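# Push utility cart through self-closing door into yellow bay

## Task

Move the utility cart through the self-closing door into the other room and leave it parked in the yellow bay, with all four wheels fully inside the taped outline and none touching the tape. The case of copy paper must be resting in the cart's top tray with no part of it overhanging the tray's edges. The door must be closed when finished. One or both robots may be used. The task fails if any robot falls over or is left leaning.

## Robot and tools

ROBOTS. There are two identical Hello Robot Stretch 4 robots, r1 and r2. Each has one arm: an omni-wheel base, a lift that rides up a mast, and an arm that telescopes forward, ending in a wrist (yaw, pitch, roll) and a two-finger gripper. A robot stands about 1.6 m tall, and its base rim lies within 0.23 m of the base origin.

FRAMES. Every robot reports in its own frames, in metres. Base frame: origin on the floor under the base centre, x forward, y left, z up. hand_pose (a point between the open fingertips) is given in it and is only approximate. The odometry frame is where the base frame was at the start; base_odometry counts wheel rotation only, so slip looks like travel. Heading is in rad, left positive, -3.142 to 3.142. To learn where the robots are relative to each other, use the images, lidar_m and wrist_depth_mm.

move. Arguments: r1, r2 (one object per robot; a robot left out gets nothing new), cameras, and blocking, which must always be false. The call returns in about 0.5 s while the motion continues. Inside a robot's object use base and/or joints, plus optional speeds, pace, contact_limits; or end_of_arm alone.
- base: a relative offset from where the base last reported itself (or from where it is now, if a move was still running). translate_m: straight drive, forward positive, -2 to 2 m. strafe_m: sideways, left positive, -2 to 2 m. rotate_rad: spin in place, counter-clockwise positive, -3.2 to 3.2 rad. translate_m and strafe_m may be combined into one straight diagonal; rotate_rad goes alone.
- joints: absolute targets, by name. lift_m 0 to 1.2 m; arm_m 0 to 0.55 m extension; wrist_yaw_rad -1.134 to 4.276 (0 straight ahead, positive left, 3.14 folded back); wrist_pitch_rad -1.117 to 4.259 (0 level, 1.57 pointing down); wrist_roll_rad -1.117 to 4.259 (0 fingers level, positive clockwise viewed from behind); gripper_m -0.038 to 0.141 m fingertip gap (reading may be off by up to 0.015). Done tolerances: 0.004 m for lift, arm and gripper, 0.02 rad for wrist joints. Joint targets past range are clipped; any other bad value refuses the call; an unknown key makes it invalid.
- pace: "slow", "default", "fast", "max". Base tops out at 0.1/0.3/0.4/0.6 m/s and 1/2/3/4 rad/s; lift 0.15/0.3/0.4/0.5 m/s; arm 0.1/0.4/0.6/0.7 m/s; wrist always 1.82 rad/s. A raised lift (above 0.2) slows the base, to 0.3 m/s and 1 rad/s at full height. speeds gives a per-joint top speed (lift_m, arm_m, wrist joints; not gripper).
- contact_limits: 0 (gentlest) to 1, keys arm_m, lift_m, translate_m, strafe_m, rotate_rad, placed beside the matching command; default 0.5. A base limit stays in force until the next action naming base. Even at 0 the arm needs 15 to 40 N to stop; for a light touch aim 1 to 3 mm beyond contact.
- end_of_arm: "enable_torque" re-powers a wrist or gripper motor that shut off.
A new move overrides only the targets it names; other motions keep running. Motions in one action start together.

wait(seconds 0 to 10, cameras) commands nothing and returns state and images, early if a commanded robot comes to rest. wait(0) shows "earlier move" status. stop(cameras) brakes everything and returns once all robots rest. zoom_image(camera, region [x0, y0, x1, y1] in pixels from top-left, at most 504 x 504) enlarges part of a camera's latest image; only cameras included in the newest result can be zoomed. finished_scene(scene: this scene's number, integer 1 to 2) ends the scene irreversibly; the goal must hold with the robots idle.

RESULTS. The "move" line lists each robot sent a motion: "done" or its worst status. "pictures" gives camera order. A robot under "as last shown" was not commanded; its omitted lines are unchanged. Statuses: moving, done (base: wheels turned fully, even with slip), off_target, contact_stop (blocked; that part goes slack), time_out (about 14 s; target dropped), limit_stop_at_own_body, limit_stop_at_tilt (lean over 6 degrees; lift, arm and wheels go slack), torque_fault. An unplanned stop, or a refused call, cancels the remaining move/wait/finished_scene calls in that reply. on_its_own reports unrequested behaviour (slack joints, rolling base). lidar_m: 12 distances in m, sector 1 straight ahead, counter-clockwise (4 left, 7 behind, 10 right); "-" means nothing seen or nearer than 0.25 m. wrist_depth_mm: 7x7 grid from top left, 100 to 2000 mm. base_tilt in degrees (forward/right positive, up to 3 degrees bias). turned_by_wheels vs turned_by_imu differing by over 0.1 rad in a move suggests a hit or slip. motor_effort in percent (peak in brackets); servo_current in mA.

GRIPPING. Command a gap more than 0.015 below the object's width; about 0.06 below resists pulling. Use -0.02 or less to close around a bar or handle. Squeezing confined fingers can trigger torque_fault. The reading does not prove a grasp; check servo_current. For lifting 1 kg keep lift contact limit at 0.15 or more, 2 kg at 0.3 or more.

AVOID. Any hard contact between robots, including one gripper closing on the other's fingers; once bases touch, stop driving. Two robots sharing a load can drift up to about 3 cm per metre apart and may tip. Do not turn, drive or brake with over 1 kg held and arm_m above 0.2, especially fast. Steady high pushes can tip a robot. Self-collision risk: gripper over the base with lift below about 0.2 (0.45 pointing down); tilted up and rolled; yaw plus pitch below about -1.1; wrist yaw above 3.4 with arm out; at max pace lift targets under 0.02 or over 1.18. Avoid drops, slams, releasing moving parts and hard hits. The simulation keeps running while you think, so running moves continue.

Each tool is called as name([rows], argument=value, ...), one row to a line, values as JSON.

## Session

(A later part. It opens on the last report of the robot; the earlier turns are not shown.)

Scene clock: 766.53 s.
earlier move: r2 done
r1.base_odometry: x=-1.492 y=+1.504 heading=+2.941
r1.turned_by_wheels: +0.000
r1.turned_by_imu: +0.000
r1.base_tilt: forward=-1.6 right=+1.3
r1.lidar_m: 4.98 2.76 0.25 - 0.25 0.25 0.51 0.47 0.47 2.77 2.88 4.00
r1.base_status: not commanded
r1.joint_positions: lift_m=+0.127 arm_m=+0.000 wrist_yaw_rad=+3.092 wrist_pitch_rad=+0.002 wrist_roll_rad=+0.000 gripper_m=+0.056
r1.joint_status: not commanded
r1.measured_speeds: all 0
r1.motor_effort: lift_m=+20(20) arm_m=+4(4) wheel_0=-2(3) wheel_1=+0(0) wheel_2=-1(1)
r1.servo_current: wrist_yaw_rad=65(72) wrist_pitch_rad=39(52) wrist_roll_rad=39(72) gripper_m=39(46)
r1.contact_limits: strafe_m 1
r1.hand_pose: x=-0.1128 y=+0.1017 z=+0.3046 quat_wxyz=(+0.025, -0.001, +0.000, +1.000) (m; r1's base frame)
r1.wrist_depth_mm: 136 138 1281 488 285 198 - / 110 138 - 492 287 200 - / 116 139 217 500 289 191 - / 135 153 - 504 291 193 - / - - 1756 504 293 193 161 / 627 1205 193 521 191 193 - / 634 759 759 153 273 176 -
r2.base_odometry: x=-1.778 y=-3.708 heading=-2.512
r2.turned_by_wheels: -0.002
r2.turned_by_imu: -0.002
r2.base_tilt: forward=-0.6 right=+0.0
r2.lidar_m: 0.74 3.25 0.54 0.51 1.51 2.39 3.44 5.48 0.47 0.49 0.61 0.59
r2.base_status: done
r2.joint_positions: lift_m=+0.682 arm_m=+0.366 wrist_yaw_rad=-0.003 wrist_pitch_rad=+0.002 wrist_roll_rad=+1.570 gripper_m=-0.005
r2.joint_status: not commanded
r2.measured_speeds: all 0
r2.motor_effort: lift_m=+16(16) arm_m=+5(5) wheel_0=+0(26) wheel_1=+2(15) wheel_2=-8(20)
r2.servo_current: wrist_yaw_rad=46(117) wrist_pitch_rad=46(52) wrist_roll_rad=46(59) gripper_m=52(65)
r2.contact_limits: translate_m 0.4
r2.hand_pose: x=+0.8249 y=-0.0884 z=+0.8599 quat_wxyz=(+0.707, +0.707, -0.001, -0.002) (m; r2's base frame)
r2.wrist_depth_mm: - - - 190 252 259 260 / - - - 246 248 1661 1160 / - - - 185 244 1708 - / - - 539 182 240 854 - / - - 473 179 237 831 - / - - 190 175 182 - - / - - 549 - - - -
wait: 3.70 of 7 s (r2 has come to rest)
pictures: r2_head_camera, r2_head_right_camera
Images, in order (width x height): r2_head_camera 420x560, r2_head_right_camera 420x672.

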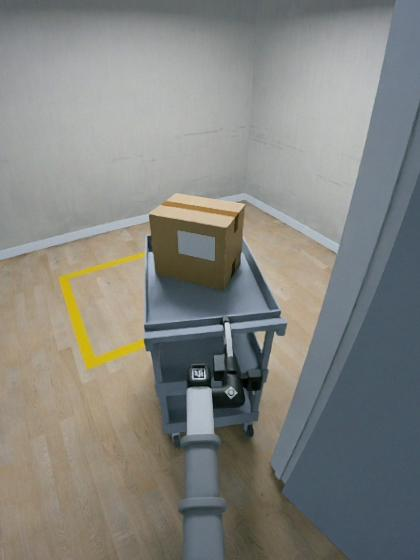

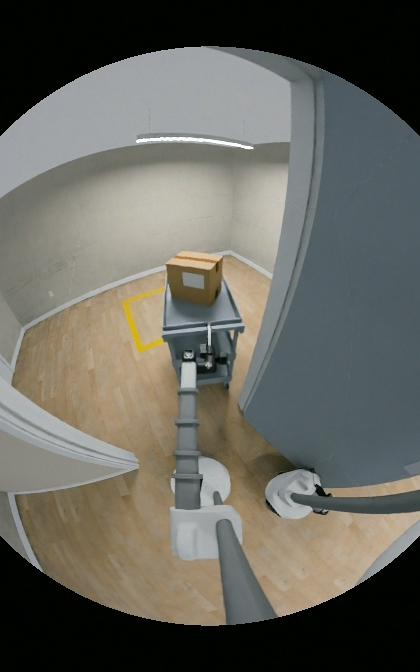

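move(blocking=false, r2={"base":{"translate_m":0.2,"strafe_m":0.04},"contact_limits":{"translate_m":0.4},"pace":"slow"}, cameras=[])

wait(seconds=5, cameras=[])

move(blocking=false, r2={"base":{"rotate_rad":-0.4},"contact_limits":{"rotate_rad":0.5},"pace":"slow"}, cameras=[])

wait(seconds=3, cameras=["r2_head_camera","r2_head_right_camera"])

Scene clock: 777.13 s.
move: r2 moving
r1: as last shown
r1.lidar_m: 4.97 2.77 0.25 - 0.25 0.25 0.53 0.50 0.52 2.74 2.90 3.99
r1.servo_current: wrist_yaw_rad=39(65) wrist_pitch_rad=46(46) wrist_roll_rad=39(59) gripper_m=33(46)
r1.contact_limits: strafe_m 1
r1.wrist_depth_mm: 136 138 1255 496 283 198 - / 110 138 - 496 287 200 - / 116 139 218 496 289 193 - / 136 153 - 504 291 193 - / - - 1983 508 293 194 161 / 627 1229 195 512 191 193 - / 627 750 759 153 274 176 -
r2.base_odometry: x=-1.787 y=-3.717 heading=-2.513
r2.turned_by_wheels: +0.000
r2.turned_by_imu: +0.000
r2.base_tilt: forward=-0.7 right=+0.0
r2.lidar_m: 0.74 3.23 0.55 0.49 1.48 2.41 3.42 5.50 0.49 0.48 0.60 0.62
r2.base_status: translate_m moving; strafe_m moving
r2.joint_positions: lift_m=+0.682 arm_m=+0.366 wrist_yaw_rad=-0.003 wrist_pitch_rad=+0.002 wrist_roll_rad=+1.570 gripper_m=-0.005
r2.joint_status: not commanded
r2.measured_speeds: translate_m=+0.049 strafe_m=+0.010 rotate_rad=-0.001 lift_m=+0.000 arm_m=+0.000 wrist_yaw_rad=+0.000 wrist_pitch_rad=+0.000 wrist_roll_rad=+0.000
r2.motor_effort: lift_m=+16(16) arm_m=+5(5) wheel_0=+4(4) wheel_1=+5(7) wheel_2=-12(15)
r2.servo_current: wrist_yaw_rad=46(52) wrist_pitch_rad=39(46) wrist_roll_rad=46(52) gripper_m=52(59)
r2.contact_limits: translate_m 0.4
r2.hand_pose: x=+0.8249 y=-0.0884 z=+0.8599 quat_wxyz=(+0.707, +0.707, -0.001, -0.002) (m; r2's base frame)
r2.wrist_depth_mm: - - - 190 252 257 259 / - - - 186 247 1708 1182 / - - - 184 244 1708 - / - - 530 181 239 831 - / - - 469 179 237 831 - / - - 190 175 181 - - / - - 554 - - - -
pictures: none
No camera images: "cameras" was empty.

Scene clock: 779.93 s.
earlier move: r2 done
r1.base_odometry: x=-1.492 y=+1.504 heading=+2.941
r1.turned_by_wheels: +0.000
r1.turned_by_imu: +0.000
r1.base_tilt: forward=-1.6 right=+1.3
r1.lidar_m: 4.97 2.73 0.25 - 0.25 0.25 0.52 0.59 0.69 2.78 2.89 3.99
r1.base_status: not commanded
r1.joint_positions: lift_m=+0.127 arm_m=+0.000 wrist_yaw_rad=+3.092 wrist_pitch_rad=+0.002 wrist_roll_rad=+0.000 gripper_m=+0.056
r1.joint_status: not commanded
r1.measured_speeds: all 0
r1.motor_effort: lift_m=+20(20) arm_m=+4(4) wheel_0=-2(3) wheel_1=+0(1) wheel_2=-1(1)
r1.servo_current: wrist_yaw_rad=46(72) wrist_pitch_rad=39(46) wrist_roll_rad=26(59) gripper_m=39(46)
r1.contact_limits: strafe_m 1
r1.hand_pose: x=-0.1128 y=+0.1017 z=+0.3046 quat_wxyz=(+0.025, -0.001, +0.000, +1.000) (m; r1's base frame)
r1.wrist_depth_mm: 136 138 1397 492 283 199 - / 110 138 1576 496 287 200 - / 116 139 253 500 290 191 - / 135 153 - 504 291 193 - / 715 - 1921 452 291 193 161 / 627 768 194 512 191 193 - / 627 699 759 153 276 175 -
r2.base_odometry: x=-1.916 y=-3.858 heading=-2.512
r2.turned_by_wheels: +0.001
r2.turned_by_imu: +0.001
r2.base_tilt: forward=-0.7 right=+0.1
r2.lidar_m: 0.75 3.05 3.16 0.46 0.62 2.43 3.51 5.69 0.59 0.57 0.51 0.57
r2.base_status: done
r2.joint_positions: lift_m=+0.682 arm_m=+0.366 wrist_yaw_rad=-0.003 wrist_pitch_rad=+0.002 wrist_roll_rad=+1.570 gripper_m=-0.005
r2.joint_status: not commanded
r2.measured_speeds: all 0
r2.motor_effort: lift_m=+16(16) arm_m=+5(5) wheel_0=+5(10) wheel_1=+6(8) wheel_2=-6(15)
r2.servo_current: wrist_yaw_rad=39(65) wrist_pitch_rad=46(46) wrist_roll_rad=46(59) gripper_m=52(59)
r2.contact_limits: translate_m 0.4
r2.hand_pose: x=+0.8250 y=-0.0883 z=+0.8599 quat_wxyz=(+0.707, +0.707, +0.000, -0.002) (m; r2's base frame)
r2.wrist_depth_mm: - - - 172 231 256 254 / - - - 172 232 1708 1098 / - - 615 174 232 831 - / - - 466 174 233 831 - / - - 500 175 235 831 - / - - 190 176 183 854 - / - - 615 - - - -
wait: 2.80 of 5 s (r2 has come to rest)
pictures: none
No camera images: "cameras" was empty.

Scene clock: 780.43 s.
move: r2 moving
r1: as last shown
r1.lidar_m: 4.98 2.77 0.25 - 0.25 0.25 0.52 0.57 0.71 2.78 2.93 4.00
r1.motor_effort: lift_m=+20(20) arm_m=+4(4) wheel_0=-2(3) wheel_1=+0(0) wheel_2=-1(1)
r1.servo_current: wrist_yaw_rad=65(65) wrist_pitch_rad=39(46) wrist_roll_rad=52(59) gripper_m=46(46)
r1.contact_limits: strafe_m 1
r1.wrist_depth_mm: 136 138 1281 488 285 199 - / 110 138 - 496 289 200 - / 116 138 252 504 290 192 - / 136 153 - 504 291 193 - / 809 - - 455 293 193 161 / 640 778 194 512 191 193 - / 640 683 759 153 274 176 -
r2.base_odometry: x=-1.916 y=-3.858 heading=-2.635
r2.turned_by_wheels: -0.123
r2.turned_by_imu: -0.118
r2.base_tilt: forward=-0.7 right=+0.0
r2.lidar_m: 0.72 3.06 3.12 0.48 0.44 2.39 3.10 5.68 0.58 0.61 0.52 0.51
r2.base_status: rotate_rad moving
r2.joint_positions: lift_m=+0.682 arm_m=+0.366 wrist_yaw_rad=+0.012 wrist_pitch_rad=+0.002 wrist_roll_rad=+1.570 gripper_m=-0.005
r2.joint_status: not commanded
r2.measured_speeds: translate_m=+0.002 strafe_m=+0.001 rotate_rad=-0.493 lift_m=+0.000 arm_m=+0.001 wrist_yaw_rad=+0.000 wrist_pitch_rad=+0.000 wrist_roll_rad=+0.000
r2.motor_effort: lift_m=+15(16) arm_m=+4(5) wheel_0=+16(20) wheel_1=+14(14) wheel_2=+20(20)
r2.servo_current: wrist_yaw_rad=78(78) wrist_pitch_rad=39(46) wrist_roll_rad=59(59) gripper_m=59(59)
r2.contact_limits: rotate_rad 0.5
r2.hand_pose: x=+0.8263 y=-0.0839 z=+0.8599 quat_wxyz=(+0.707, +0.707, +0.005, +0.004) (m; r2's base frame)
r2.wrist_depth_mm: - - - 208 257 1336 1060 / - - - 193 255 1499 1118 / - - - 189 248 1708 - / - - 580 184 243 831 - / - - 469 181 239 820 - / - - 190 178 181 809 - / - - 530 - 230 - -
pictures: none
No camera images: "cameras" was empty.

Scene clock: 781.50 s.
earlier move: r2 done
r1.base_odometry: x=-1.492 y=+1.504 heading=+2.941
r1.turned_by_wheels: +0.000
r1.turned_by_imu: +0.000
r1.base_tilt: forward=-1.6 right=+1.3
r1.lidar_m: 4.96 2.77 0.25 - 0.25 0.25 0.49 0.58 0.68 2.76 2.91 4.01
r1.base_status: not commanded
r1.joint_positions: lift_m=+0.127 arm_m=+0.000 wrist_yaw_rad=+3.092 wrist_pitch_rad=+0.002 wrist_roll_rad=+0.000 gripper_m=+0.056
r1.joint_status: not commanded
r1.measured_speeds: all 0
r1.motor_effort: lift_m=+20(20) arm_m=+4(4) wheel_0=-2(3) wheel_1=+0(0) wheel_2=-1(1)
r1.servo_current: wrist_yaw_rad=33(65) wrist_pitch_rad=46(52) wrist_roll_rad=52(72) gripper_m=46(52)
r1.contact_limits: strafe_m 1
r1.hand_pose: x=-0.1128 y=+0.1017 z=+0.3046 quat_wxyz=(+0.025, -0.001, +0.000, +1.000) (m; r1's base frame)
r1.wrist_depth_mm: 136 138 - 492 285 198 - / 110 138 - 496 287 199 - / 116 139 245 500 289 191 - / 135 153 - 504 291 192 - / 820 - - 455 293 193 161 / 647 788 194 517 191 193 - / 627 699 759 153 274 176 -
r2.base_odometry: x=-1.916 y=-3.858 heading=-2.910
r2.turned_by_wheels: -0.275
r2.turned_by_imu: -0.266
r2.base_tilt: forward=-0.7 right=+0.0
r2.lidar_m: 0.61 0.71 3.05 2.83 0.46 2.34 2.60 4.14 0.66 0.58 0.55 0.50
r2.base_status: done
r2.joint_positions: lift_m=+0.682 arm_m=+0.366 wrist_yaw_rad=-0.010 wrist_pitch_rad=+0.002 wrist_roll_rad=+1.570 gripper_m=-0.005
r2.joint_status: not commanded
r2.measured_speeds: all 0
r2.motor_effort: lift_m=+15(16) arm_m=+4(5) wheel_0=+14(22) wheel_1=+4(14) wheel_2=+7(22)
r2.servo_current: wrist_yaw_rad=72(78) wrist_pitch_rad=46(46) wrist_roll_rad=39(59) gripper_m=52(59)
r2.contact_limits: rotate_rad 0.5
r2.hand_pose: x=+0.8243 y=-0.0904 z=+0.8599 quat_wxyz=(+0.707, +0.707, -0.003, -0.004) (m; r2's base frame)
r2.wrist_depth_mm: - - - - - 1661 1160 / - - - 317 - 1708 1205 / - - - 325 - 1499 1118 / - - - 232 332 1618 1182 / - - - 195 263 1708 492 / - - 191 160 183 1708 - / - - - - 206 - -
wait: 1.07 of 3 s (r2 has come to rest)
pictures: r2_head_camera, r2_head_right_camera
Images, in order (width x height): r2_head_camera 420x560, r2_head_right_camera 420x672.

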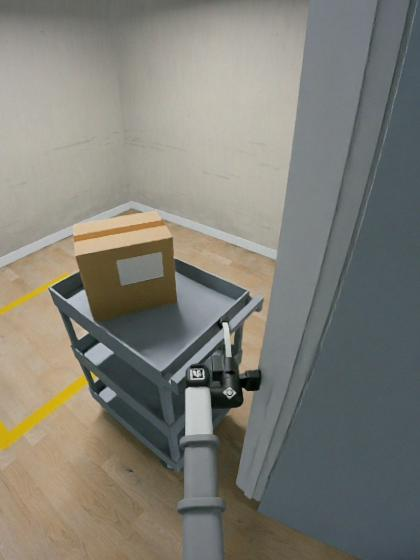

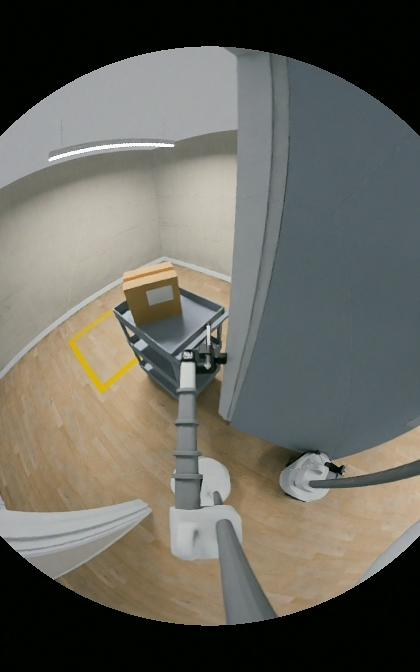

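move(r2={"base":{"translate_m":0.15,"strafe_m":0.15},"pace":"slow","contact_limits":{"translate_m":0.6}}, blocking=false, cameras=[])

wait(seconds=6, cameras=["r2_head_camera","r2_head_right_camera"])

Scene clock: 805.53 s.
move: r2 moving
r1: as last shown
r1.lidar_m: 4.99 2.76 0.25 - 0.25 0.25 0.48 0.60 0.72 2.77 2.92 4.03
r1.servo_current: wrist_yaw_rad=59(59) wrist_pitch_rad=46(46) wrist_roll_rad=59(59) gripper_m=39(46)
r1.contact_limits: strafe_m 1
r1.wrist_depth_mm: 136 138 - 488 285 198 - / 110 138 - 492 287 199 - / 116 139 245 500 289 192 - / 135 153 - 508 290 192 - / 820 - - 455 291 194 161 / 654 842 193 517 191 193 - / 647 715 741 153 274 176 -
r2.base_odometry: x=-1.922 y=-3.869 heading=-2.911
r2.turned_by_wheels: -0.001
r2.turned_by_imu: +0.001
r2.base_tilt: forward=-0.7 right=+0.0
r2.lidar_m: 0.58 0.73 3.04 2.88 0.46 2.34 2.61 4.10 0.67 0.60 0.55 0.49
r2.base_status: translate_m moving; strafe_m moving
r2.joint_positions: lift_m=+0.682 arm_m=+0.366 wrist_yaw_rad=-0.015 wrist_pitch_rad=+0.002 wrist_roll_rad=+1.570 gripper_m=-0.005
r2.joint_status: not commanded
r2.measured_speeds: translate_m=+0.035 strafe_m=+0.034 rotate_rad=+0.000 lift_m=+0.000 arm_m=+0.000 wrist_yaw_rad=-0.029 wrist_pitch_rad=+0.000 wrist_roll_rad=+0.000
r2.motor_effort: lift_m=+15(16) arm_m=+4(4) wheel_0=+1(13) wheel_1=+10(12) wheel_2=-21(21)
r2.servo_current: wrist_yaw_rad=85(85) wrist_pitch_rad=46(46) wrist_roll_rad=52(52) gripper_m=52(59)
r2.contact_limits: translate_m 0.6
r2.hand_pose: x=+0.8239 y=-0.0917 z=+0.8599 quat_wxyz=(+0.707, +0.707, -0.005, -0.006) (m; r2's base frame)
r2.wrist_depth_mm: - - - - - 1661 1160 / - - - 330 - 1708 1182 / - - - 332 - 1576 1229 / - - - 236 338 1537 433 / - - - 196 263 1756 488 / - - 191 158 182 1618 - / - - - - 204 - -
pictures: none
No camera images: "cameras" was empty.

Scene clock: 808.40 s.
earlier move: r2 done
r1.base_odometry: x=-1.492 y=+1.504 heading=+2.941
r1.turned_by_wheels: +0.000
r1.turned_by_imu: +0.000
r1.base_tilt: forward=-1.6 right=+1.3
r1.lidar_m: 4.98 2.80 0.25 - 0.25 0.25 0.51 0.76 1.23 2.78 2.89 4.01
r1.base_status: not commanded
r1.joint_positions: lift_m=+0.127 arm_m=+0.000 wrist_yaw_rad=+3.092 wrist_pitch_rad=+0.002 wrist_roll_rad=+0.000 gripper_m=+0.056
r1.joint_status: not commanded
r1.measured_speeds: all 0
r1.motor_effort: lift_m=+20(20) arm_m=+4(4) wheel_0=-2(3) wheel_1=+0(0) wheel_2=-1(1)
r1.servo_current: wrist_yaw_rad=52(72) wrist_pitch_rad=46(52) wrist_roll_rad=46(72) gripper_m=46(46)
r1.contact_limits: strafe_m 1
r1.hand_pose: x=-0.1128 y=+0.1017 z=+0.3046 quat_wxyz=(+0.025, -0.001, +0.000, +1.000) (m; r1's base frame)
r1.wrist_depth_mm: 136 138 - 488 283 198 - / 110 138 - 496 285 199 - / 116 139 253 500 290 191 - / 136 153 - 508 290 192 - / 798 976 - 459 291 193 160 / 759 878 195 512 191 193 - / 778 750 759 154 274 176 -
r2.base_odometry: x=-2.027 y=-4.038 heading=-2.911
r2.turned_by_wheels: +0.000
r2.turned_by_imu: -0.001
r2.base_tilt: forward=-0.7 right=+0.1
r2.lidar_m: 0.61 0.73 2.87 2.82 0.47 0.46 2.63 4.13 0.77 0.67 0.48 0.51
r2.base_status: done
r2.joint_positions: lift_m=+0.682 arm_m=+0.366 wrist_yaw_rad=-0.012 wrist_pitch_rad=+0.002 wrist_roll_rad=+1.570 gripper_m=-0.005
r2.joint_status: not commanded
r2.measured_speeds: all 0
r2.motor_effort: lift_m=+15(16) arm_m=+5(5) wheel_0=-8(15) wheel_1=+3(12) wheel_2=-11(25)
r2.servo_current: wrist_yaw_rad=65(117) wrist_pitch_rad=46(46) wrist_roll_rad=46(59) gripper_m=52(65)
r2.contact_limits: translate_m 0.6
r2.hand_pose: x=+0.8242 y=-0.0908 z=+0.8599 quat_wxyz=(+0.707, +0.707, -0.004, -0.005) (m; r2's base frame)
r2.wrist_depth_mm: - - - - - 1661 1182 / - - - 320 - 1756 1182 / - - - 324 - 1499 1118 / - - - 233 332 1499 1205 / - - - 193 260 1708 480 / - - 190 162 182 1618 535 / - - - - 202 - -
wait: 2.87 of 6 s (r2 has come to rest)
pictures: r2_head_camera, r2_head_right_camera
Images, in order (width x height): r2_head_camera 420x560, r2_head_right_camera 420x672.

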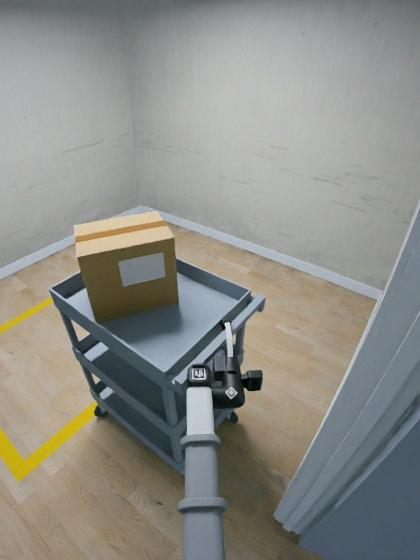

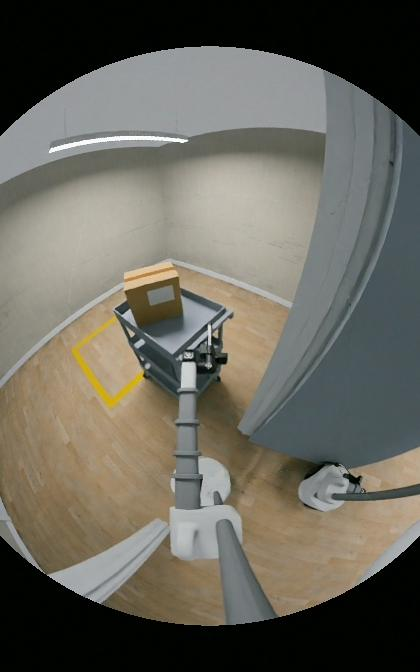

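move(r2={"base":{"translate_m":0.22,"strafe_m":0.26},"pace":"slow","contact_limits":{"translate_m":0.6}}, blocking=false, cameras=[])

wait(seconds=8, cameras=["r2_head_camera","r2_head_right_camera"])

Scene clock: 818.53 s.
move: r2 moving
r1: as last shown
r1.lidar_m: 4.99 2.78 0.25 - 0.25 0.26 0.52 0.77 1.20 2.78 2.90 3.98
r1.motor_effort: lift_m=+20(20) arm_m=+4(4) wheel_0=-3(3) wheel_1=+0(0) wheel_2=-1(1)
r1.servo_current: wrist_yaw_rad=59(59) wrist_pitch_rad=39(52) wrist_roll_rad=39(65) gripper_m=39(52)
r1.contact_limits: strafe_m 1
r1.wrist_depth_mm: 136 138 - 488 282 198 - / 110 138 - 496 289 199 - / 116 139 254 500 289 192 - / 135 152 - 508 290 193 - / 798 976 - 455 291 193 162 / 788 866 193 512 191 193 - / 788 759 759 153 272 176 -
r2.base_odometry: x=-2.033 y=-4.049 heading=-2.913
r2.turned_by_wheels: -0.001
r2.turned_by_imu: -0.001
r2.base_tilt: forward=-0.7 right=+0.0
r2.lidar_m: 0.59 0.74 2.84 2.80 2.36 0.46 2.63 4.15 0.77 0.68 0.50 0.52
r2.base_status: translate_m moving; strafe_m moving
r2.joint_positions: lift_m=+0.682 arm_m=+0.366 wrist_yaw_rad=-0.012 wrist_pitch_rad=+0.002 wrist_roll_rad=+1.570 gripper_m=-0.005
r2.joint_status: not commanded
r2.measured_speeds: translate_m=+0.032 strafe_m=+0.037 rotate_rad=+0.002 lift_m=+0.000 arm_m=+0.000 wrist_yaw_rad=+0.000 wrist_pitch_rad=+0.000 wrist_roll_rad=+0.000
r2.motor_effort: lift_m=+15(16) arm_m=+5(5) wheel_0=-10(14) wheel_1=+4(7) wheel_2=-13(14)
r2.servo_current: wrist_yaw_rad=65(85) wrist_pitch_rad=39(46) wrist_roll_rad=39(59) gripper_m=52(59)
r2.contact_limits: translate_m 0.6
r2.hand_pose: x=+0.8242 y=-0.0908 z=+0.8599 quat_wxyz=(+0.707, +0.707, -0.004, -0.005) (m; r2's base frame)
r2.wrist_depth_mm: - - - - - 1661 1160 / - - - 324 - 1708 1205 / - - - 327 - 1576 1160 / - - - 232 334 1499 436 / - - - 194 260 1756 488 / - - 190 161 182 1618 554 / - - - - 202 - -
pictures: none
No camera images: "cameras" was empty.

Scene clock: 822.70 s.
earlier move: r2 done
r1.base_odometry: x=-1.492 y=+1.504 heading=+2.941
r1.turned_by_wheels: +0.000
r1.turned_by_imu: +0.000
r1.base_tilt: forward=-1.6 right=+1.3
r1.lidar_m: 4.97 2.80 0.25 - 0.25 0.26 0.54 1.08 1.20 2.78 2.89 4.04
r1.base_status: not commanded
r1.joint_positions: lift_m=+0.127 arm_m=+0.000 wrist_yaw_rad=+3.092 wrist_pitch_rad=+0.002 wrist_roll_rad=+0.000 gripper_m=+0.056
r1.joint_status: not commanded
r1.measured_speeds: all 0
r1.motor_effort: lift_m=+20(20) arm_m=+4(4) wheel_0=-2(3) wheel_1=+0(1) wheel_2=-1(1)
r1.servo_current: wrist_yaw_rad=65(65) wrist_pitch_rad=39(52) wrist_roll_rad=39(72) gripper_m=33(52)
r1.contact_limits: strafe_m 1
r1.hand_pose: x=-0.1128 y=+0.1017 z=+0.3046 quat_wxyz=(+0.025, -0.001, +0.000, +1.000) (m; r1's base frame)
r1.wrist_depth_mm: 136 138 - 492 283 198 - / 110 138 - 492 286 199 - / 116 138 252 449 290 191 - / 135 153 - 449 290 193 - / 1756 1118 - 508 294 193 161 / 1182 1078 194 517 191 193 - / 842 759 759 153 274 175 -
r2.base_odometry: x=-2.182 y=-4.341 heading=-2.912
r2.turned_by_wheels: +0.001
r2.turned_by_imu: -0.001
r2.base_tilt: forward=-0.6 right=+0.1
r2.lidar_m: 0.62 0.75 2.52 2.79 2.37 0.74 0.56 4.14 1.08 0.65 0.59 2.39
r2.base_status: done
r2.joint_positions: lift_m=+0.682 arm_m=+0.366 wrist_yaw_rad=-0.009 wrist_pitch_rad=+0.002 wrist_roll_rad=+1.570 gripper_m=-0.005
r2.joint_status: not commanded
r2.measured_speeds: all 0
r2.motor_effort: lift_m=+15(16) arm_m=+4(5) wheel_0=-5(15) wheel_1=+2(7) wheel_2=-8(16)
r2.servo_current: wrist_yaw_rad=65(85) wrist_pitch_rad=39(46) wrist_roll_rad=46(59) gripper_m=52(59)
r2.contact_limits: translate_m 0.6
r2.hand_pose: x=+0.8245 y=-0.0899 z=+0.8599 quat_wxyz=(+0.707, +0.707, -0.002, -0.004) (m; r2's base frame)
r2.wrist_depth_mm: - - - - - 1708 1182 / - - - 320 - 1708 1182 / - - - 327 364 1499 1160 / - - - 228 324 1618 1205 / - - - 193 257 1808 488 / - - 190 159 182 1756 - / - - 559 - 204 - -
wait: 4.17 of 8 s (r2 has come to rest)
pictures: r2_head_camera, r2_head_right_camera
Images, in order (width x height): r2_head_camera 420x560, r2_head_right_camera 420x672.

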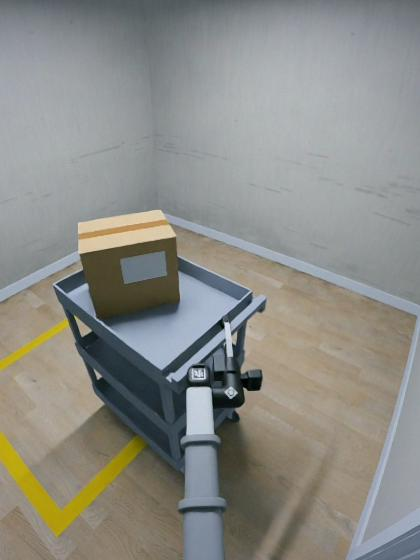

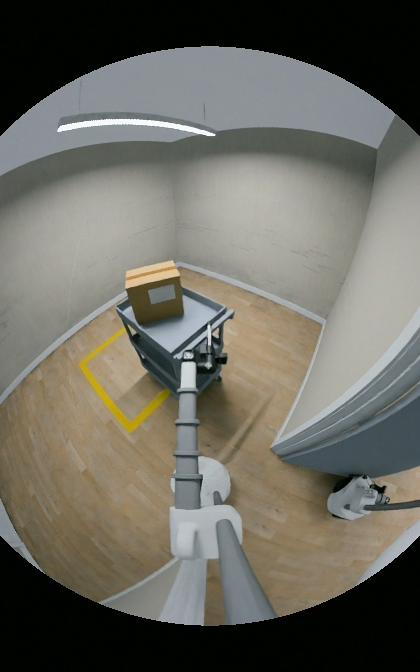

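move(r2={"base":{"translate_m":0.22,"strafe_m":0.26},"pace":"slow","contact_limits":{"translate_m":0.6}}, blocking=false, cameras=[])

wait(seconds=8, cameras=["r2_head_camera","r2_head_right_camera","r2_head_left_camera"])

Scene clock: 828.27 s.
move: r2 moving
r1: as last shown
r1.lidar_m: 4.97 2.78 0.25 - 0.25 0.25 0.53 1.07 1.18 2.77 2.91 4.02
r1.motor_effort: lift_m=+20(20) arm_m=+4(4) wheel_0=-3(3) wheel_1=+0(1) wheel_2=-1(1)
r1.servo_current: wrist_yaw_rad=52(52) wrist_pitch_rad=39(46) wrist_roll_rad=46(59) gripper_m=46(46)
r1.contact_limits: strafe_m 1
r1.wrist_depth_mm: 136 138 - 492 285 198 - / 110 138 - 496 287 199 - / 116 138 254 449 289 191 - / 136 153 - 452 291 193 - / 1756 1138 - 512 291 193 161 / 1182 1138 194 517 191 193 - / 854 750 759 153 274 176 -
r2.base_odometry: x=-2.188 y=-4.352 heading=-2.913
r2.turned_by_wheels: -0.001
r2.turned_by_imu: -0.001
r2.base_tilt: forward=-0.7 right=+0.1
r2.lidar_m: 0.62 0.73 2.48 2.79 2.39 0.74 0.58 4.14 1.09 0.66 0.62 2.39
r2.base_status: translate_m moving; strafe_m moving
r2.joint_positions: lift_m=+0.682 arm_m=+0.366 wrist_yaw_rad=-0.009 wrist_pitch_rad=+0.002 wrist_roll_rad=+1.570 gripper_m=-0.005
r2.joint_status: not commanded
r2.measured_speeds: translate_m=+0.033 strafe_m=+0.038 rotate_rad=+0.000 lift_m=+0.000 arm_m=+0.000 wrist_yaw_rad=+0.000 wrist_pitch_rad=+0.000 wrist_roll_rad=+0.000
r2.motor_effort: lift_m=+15(16) arm_m=+4(5) wheel_0=-7(8) wheel_1=+6(7) wheel_2=-12(15)
r2.servo_current: wrist_yaw_rad=59(65) wrist_pitch_rad=39(46) wrist_roll_rad=39(59) gripper_m=52(59)
r2.contact_limits: translate_m 0.6
r2.hand_pose: x=+0.8245 y=-0.0899 z=+0.8599 quat_wxyz=(+0.707, +0.707, -0.002, -0.004) (m; r2's base frame)
r2.wrist_depth_mm: - - - - - 1708 1160 / - - - 319 - 1708 1182 / - - - 325 364 1499 1138 / - - - 229 324 1618 1205 / - - - 194 257 1756 484 / - - 190 163 183 1708 - / - - 574 - 204 - -
pictures: none
No camera images: "cameras" was empty.

Scene clock: 832.43 s.
earlier move: r2 done
r1.base_odometry: x=-1.492 y=+1.504 heading=+2.941
r1.turned_by_wheels: +0.000
r1.turned_by_imu: +0.000
r1.base_tilt: forward=-1.6 right=+1.3
r1.lidar_m: 4.97 2.77 0.25 - 0.25 0.25 0.51 1.27 1.20 2.78 2.92 4.01
r1.base_status: not commanded
r1.joint_positions: lift_m=+0.127 arm_m=+0.000 wrist_yaw_rad=+3.092 wrist_pitch_rad=+0.002 wrist_roll_rad=+0.000 gripper_m=+0.056
r1.joint_status: not commanded
r1.measured_speeds: all 0
r1.motor_effort: lift_m=+20(20) arm_m=+4(4) wheel_0=-2(3) wheel_1=+0(1) wheel_2=-1(1)
r1.servo_current: wrist_yaw_rad=52(72) wrist_pitch_rad=39(52) wrist_roll_rad=52(72) gripper_m=39(46)
r1.contact_limits: strafe_m 1
r1.hand_pose: x=-0.1128 y=+0.1017 z=+0.3046 quat_wxyz=(+0.025, -0.001, +0.000, +1.000) (m; r1's base frame)
r1.wrist_depth_mm: 136 138 - 492 283 198 - / 110 138 - 496 289 200 - / 116 139 253 500 289 191 - / 135 153 - 508 290 192 - / - 1430 1708 508 291 193 161 / 1205 1205 194 517 191 194 - / 842 768 750 153 274 176 -
r2.base_odometry: x=-2.338 y=-4.644 heading=-2.913
r2.turned_by_wheels: +0.000
r2.turned_by_imu: +0.000
r2.base_tilt: forward=-0.7 right=+0.1
r2.lidar_m: 0.60 0.77 2.18 2.45 2.34 1.58 0.81 0.83 1.40 0.83 1.12 0.98
r2.base_status: done
r2.joint_positions: lift_m=+0.682 arm_m=+0.366 wrist_yaw_rad=-0.008 wrist_pitch_rad=+0.002 wrist_roll_rad=+1.570 gripper_m=-0.005
r2.joint_status: not commanded
r2.measured_speeds: all 0
r2.motor_effort: lift_m=+15(16) arm_m=+5(5) wheel_0=-6(13) wheel_1=+4(8) wheel_2=-7(15)
r2.servo_current: wrist_yaw_rad=59(72) wrist_pitch_rad=39(46) wrist_roll_rad=46(65) gripper_m=59(65)
r2.contact_limits: translate_m 0.6
r2.hand_pose: x=+0.8246 y=-0.0896 z=+0.8599 quat_wxyz=(+0.707, +0.707, -0.002, -0.003) (m; r2's base frame)
r2.wrist_depth_mm: - - - - - 1661 1182 / - - - 309 - 1708 1160 / - - - 325 355 355 357 / - - - 225 304 1756 1281 / - - - 193 256 1756 500 / - - 190 162 182 1576 - / - 142 462 - 206 - -
wait: 4.17 of 8 s (r2 has come to rest)
pictures: r2_head_camera, r2_head_left_camera, r2_head_right_camera
Images, in order (width x height): r2_head_camera 420x560, r2_head_left_camera 420x672, r2_head_right_camera 420x672.

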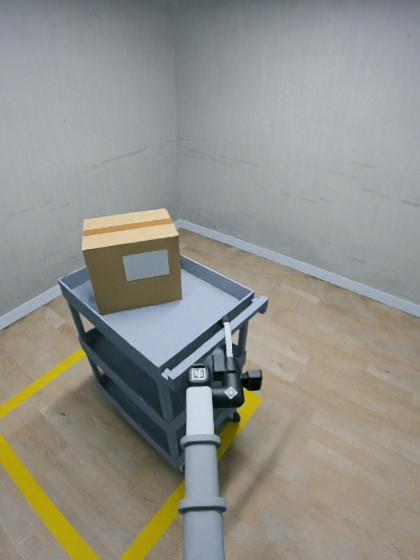

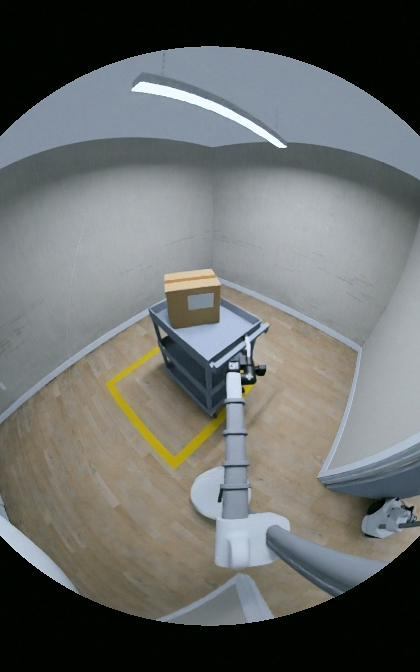

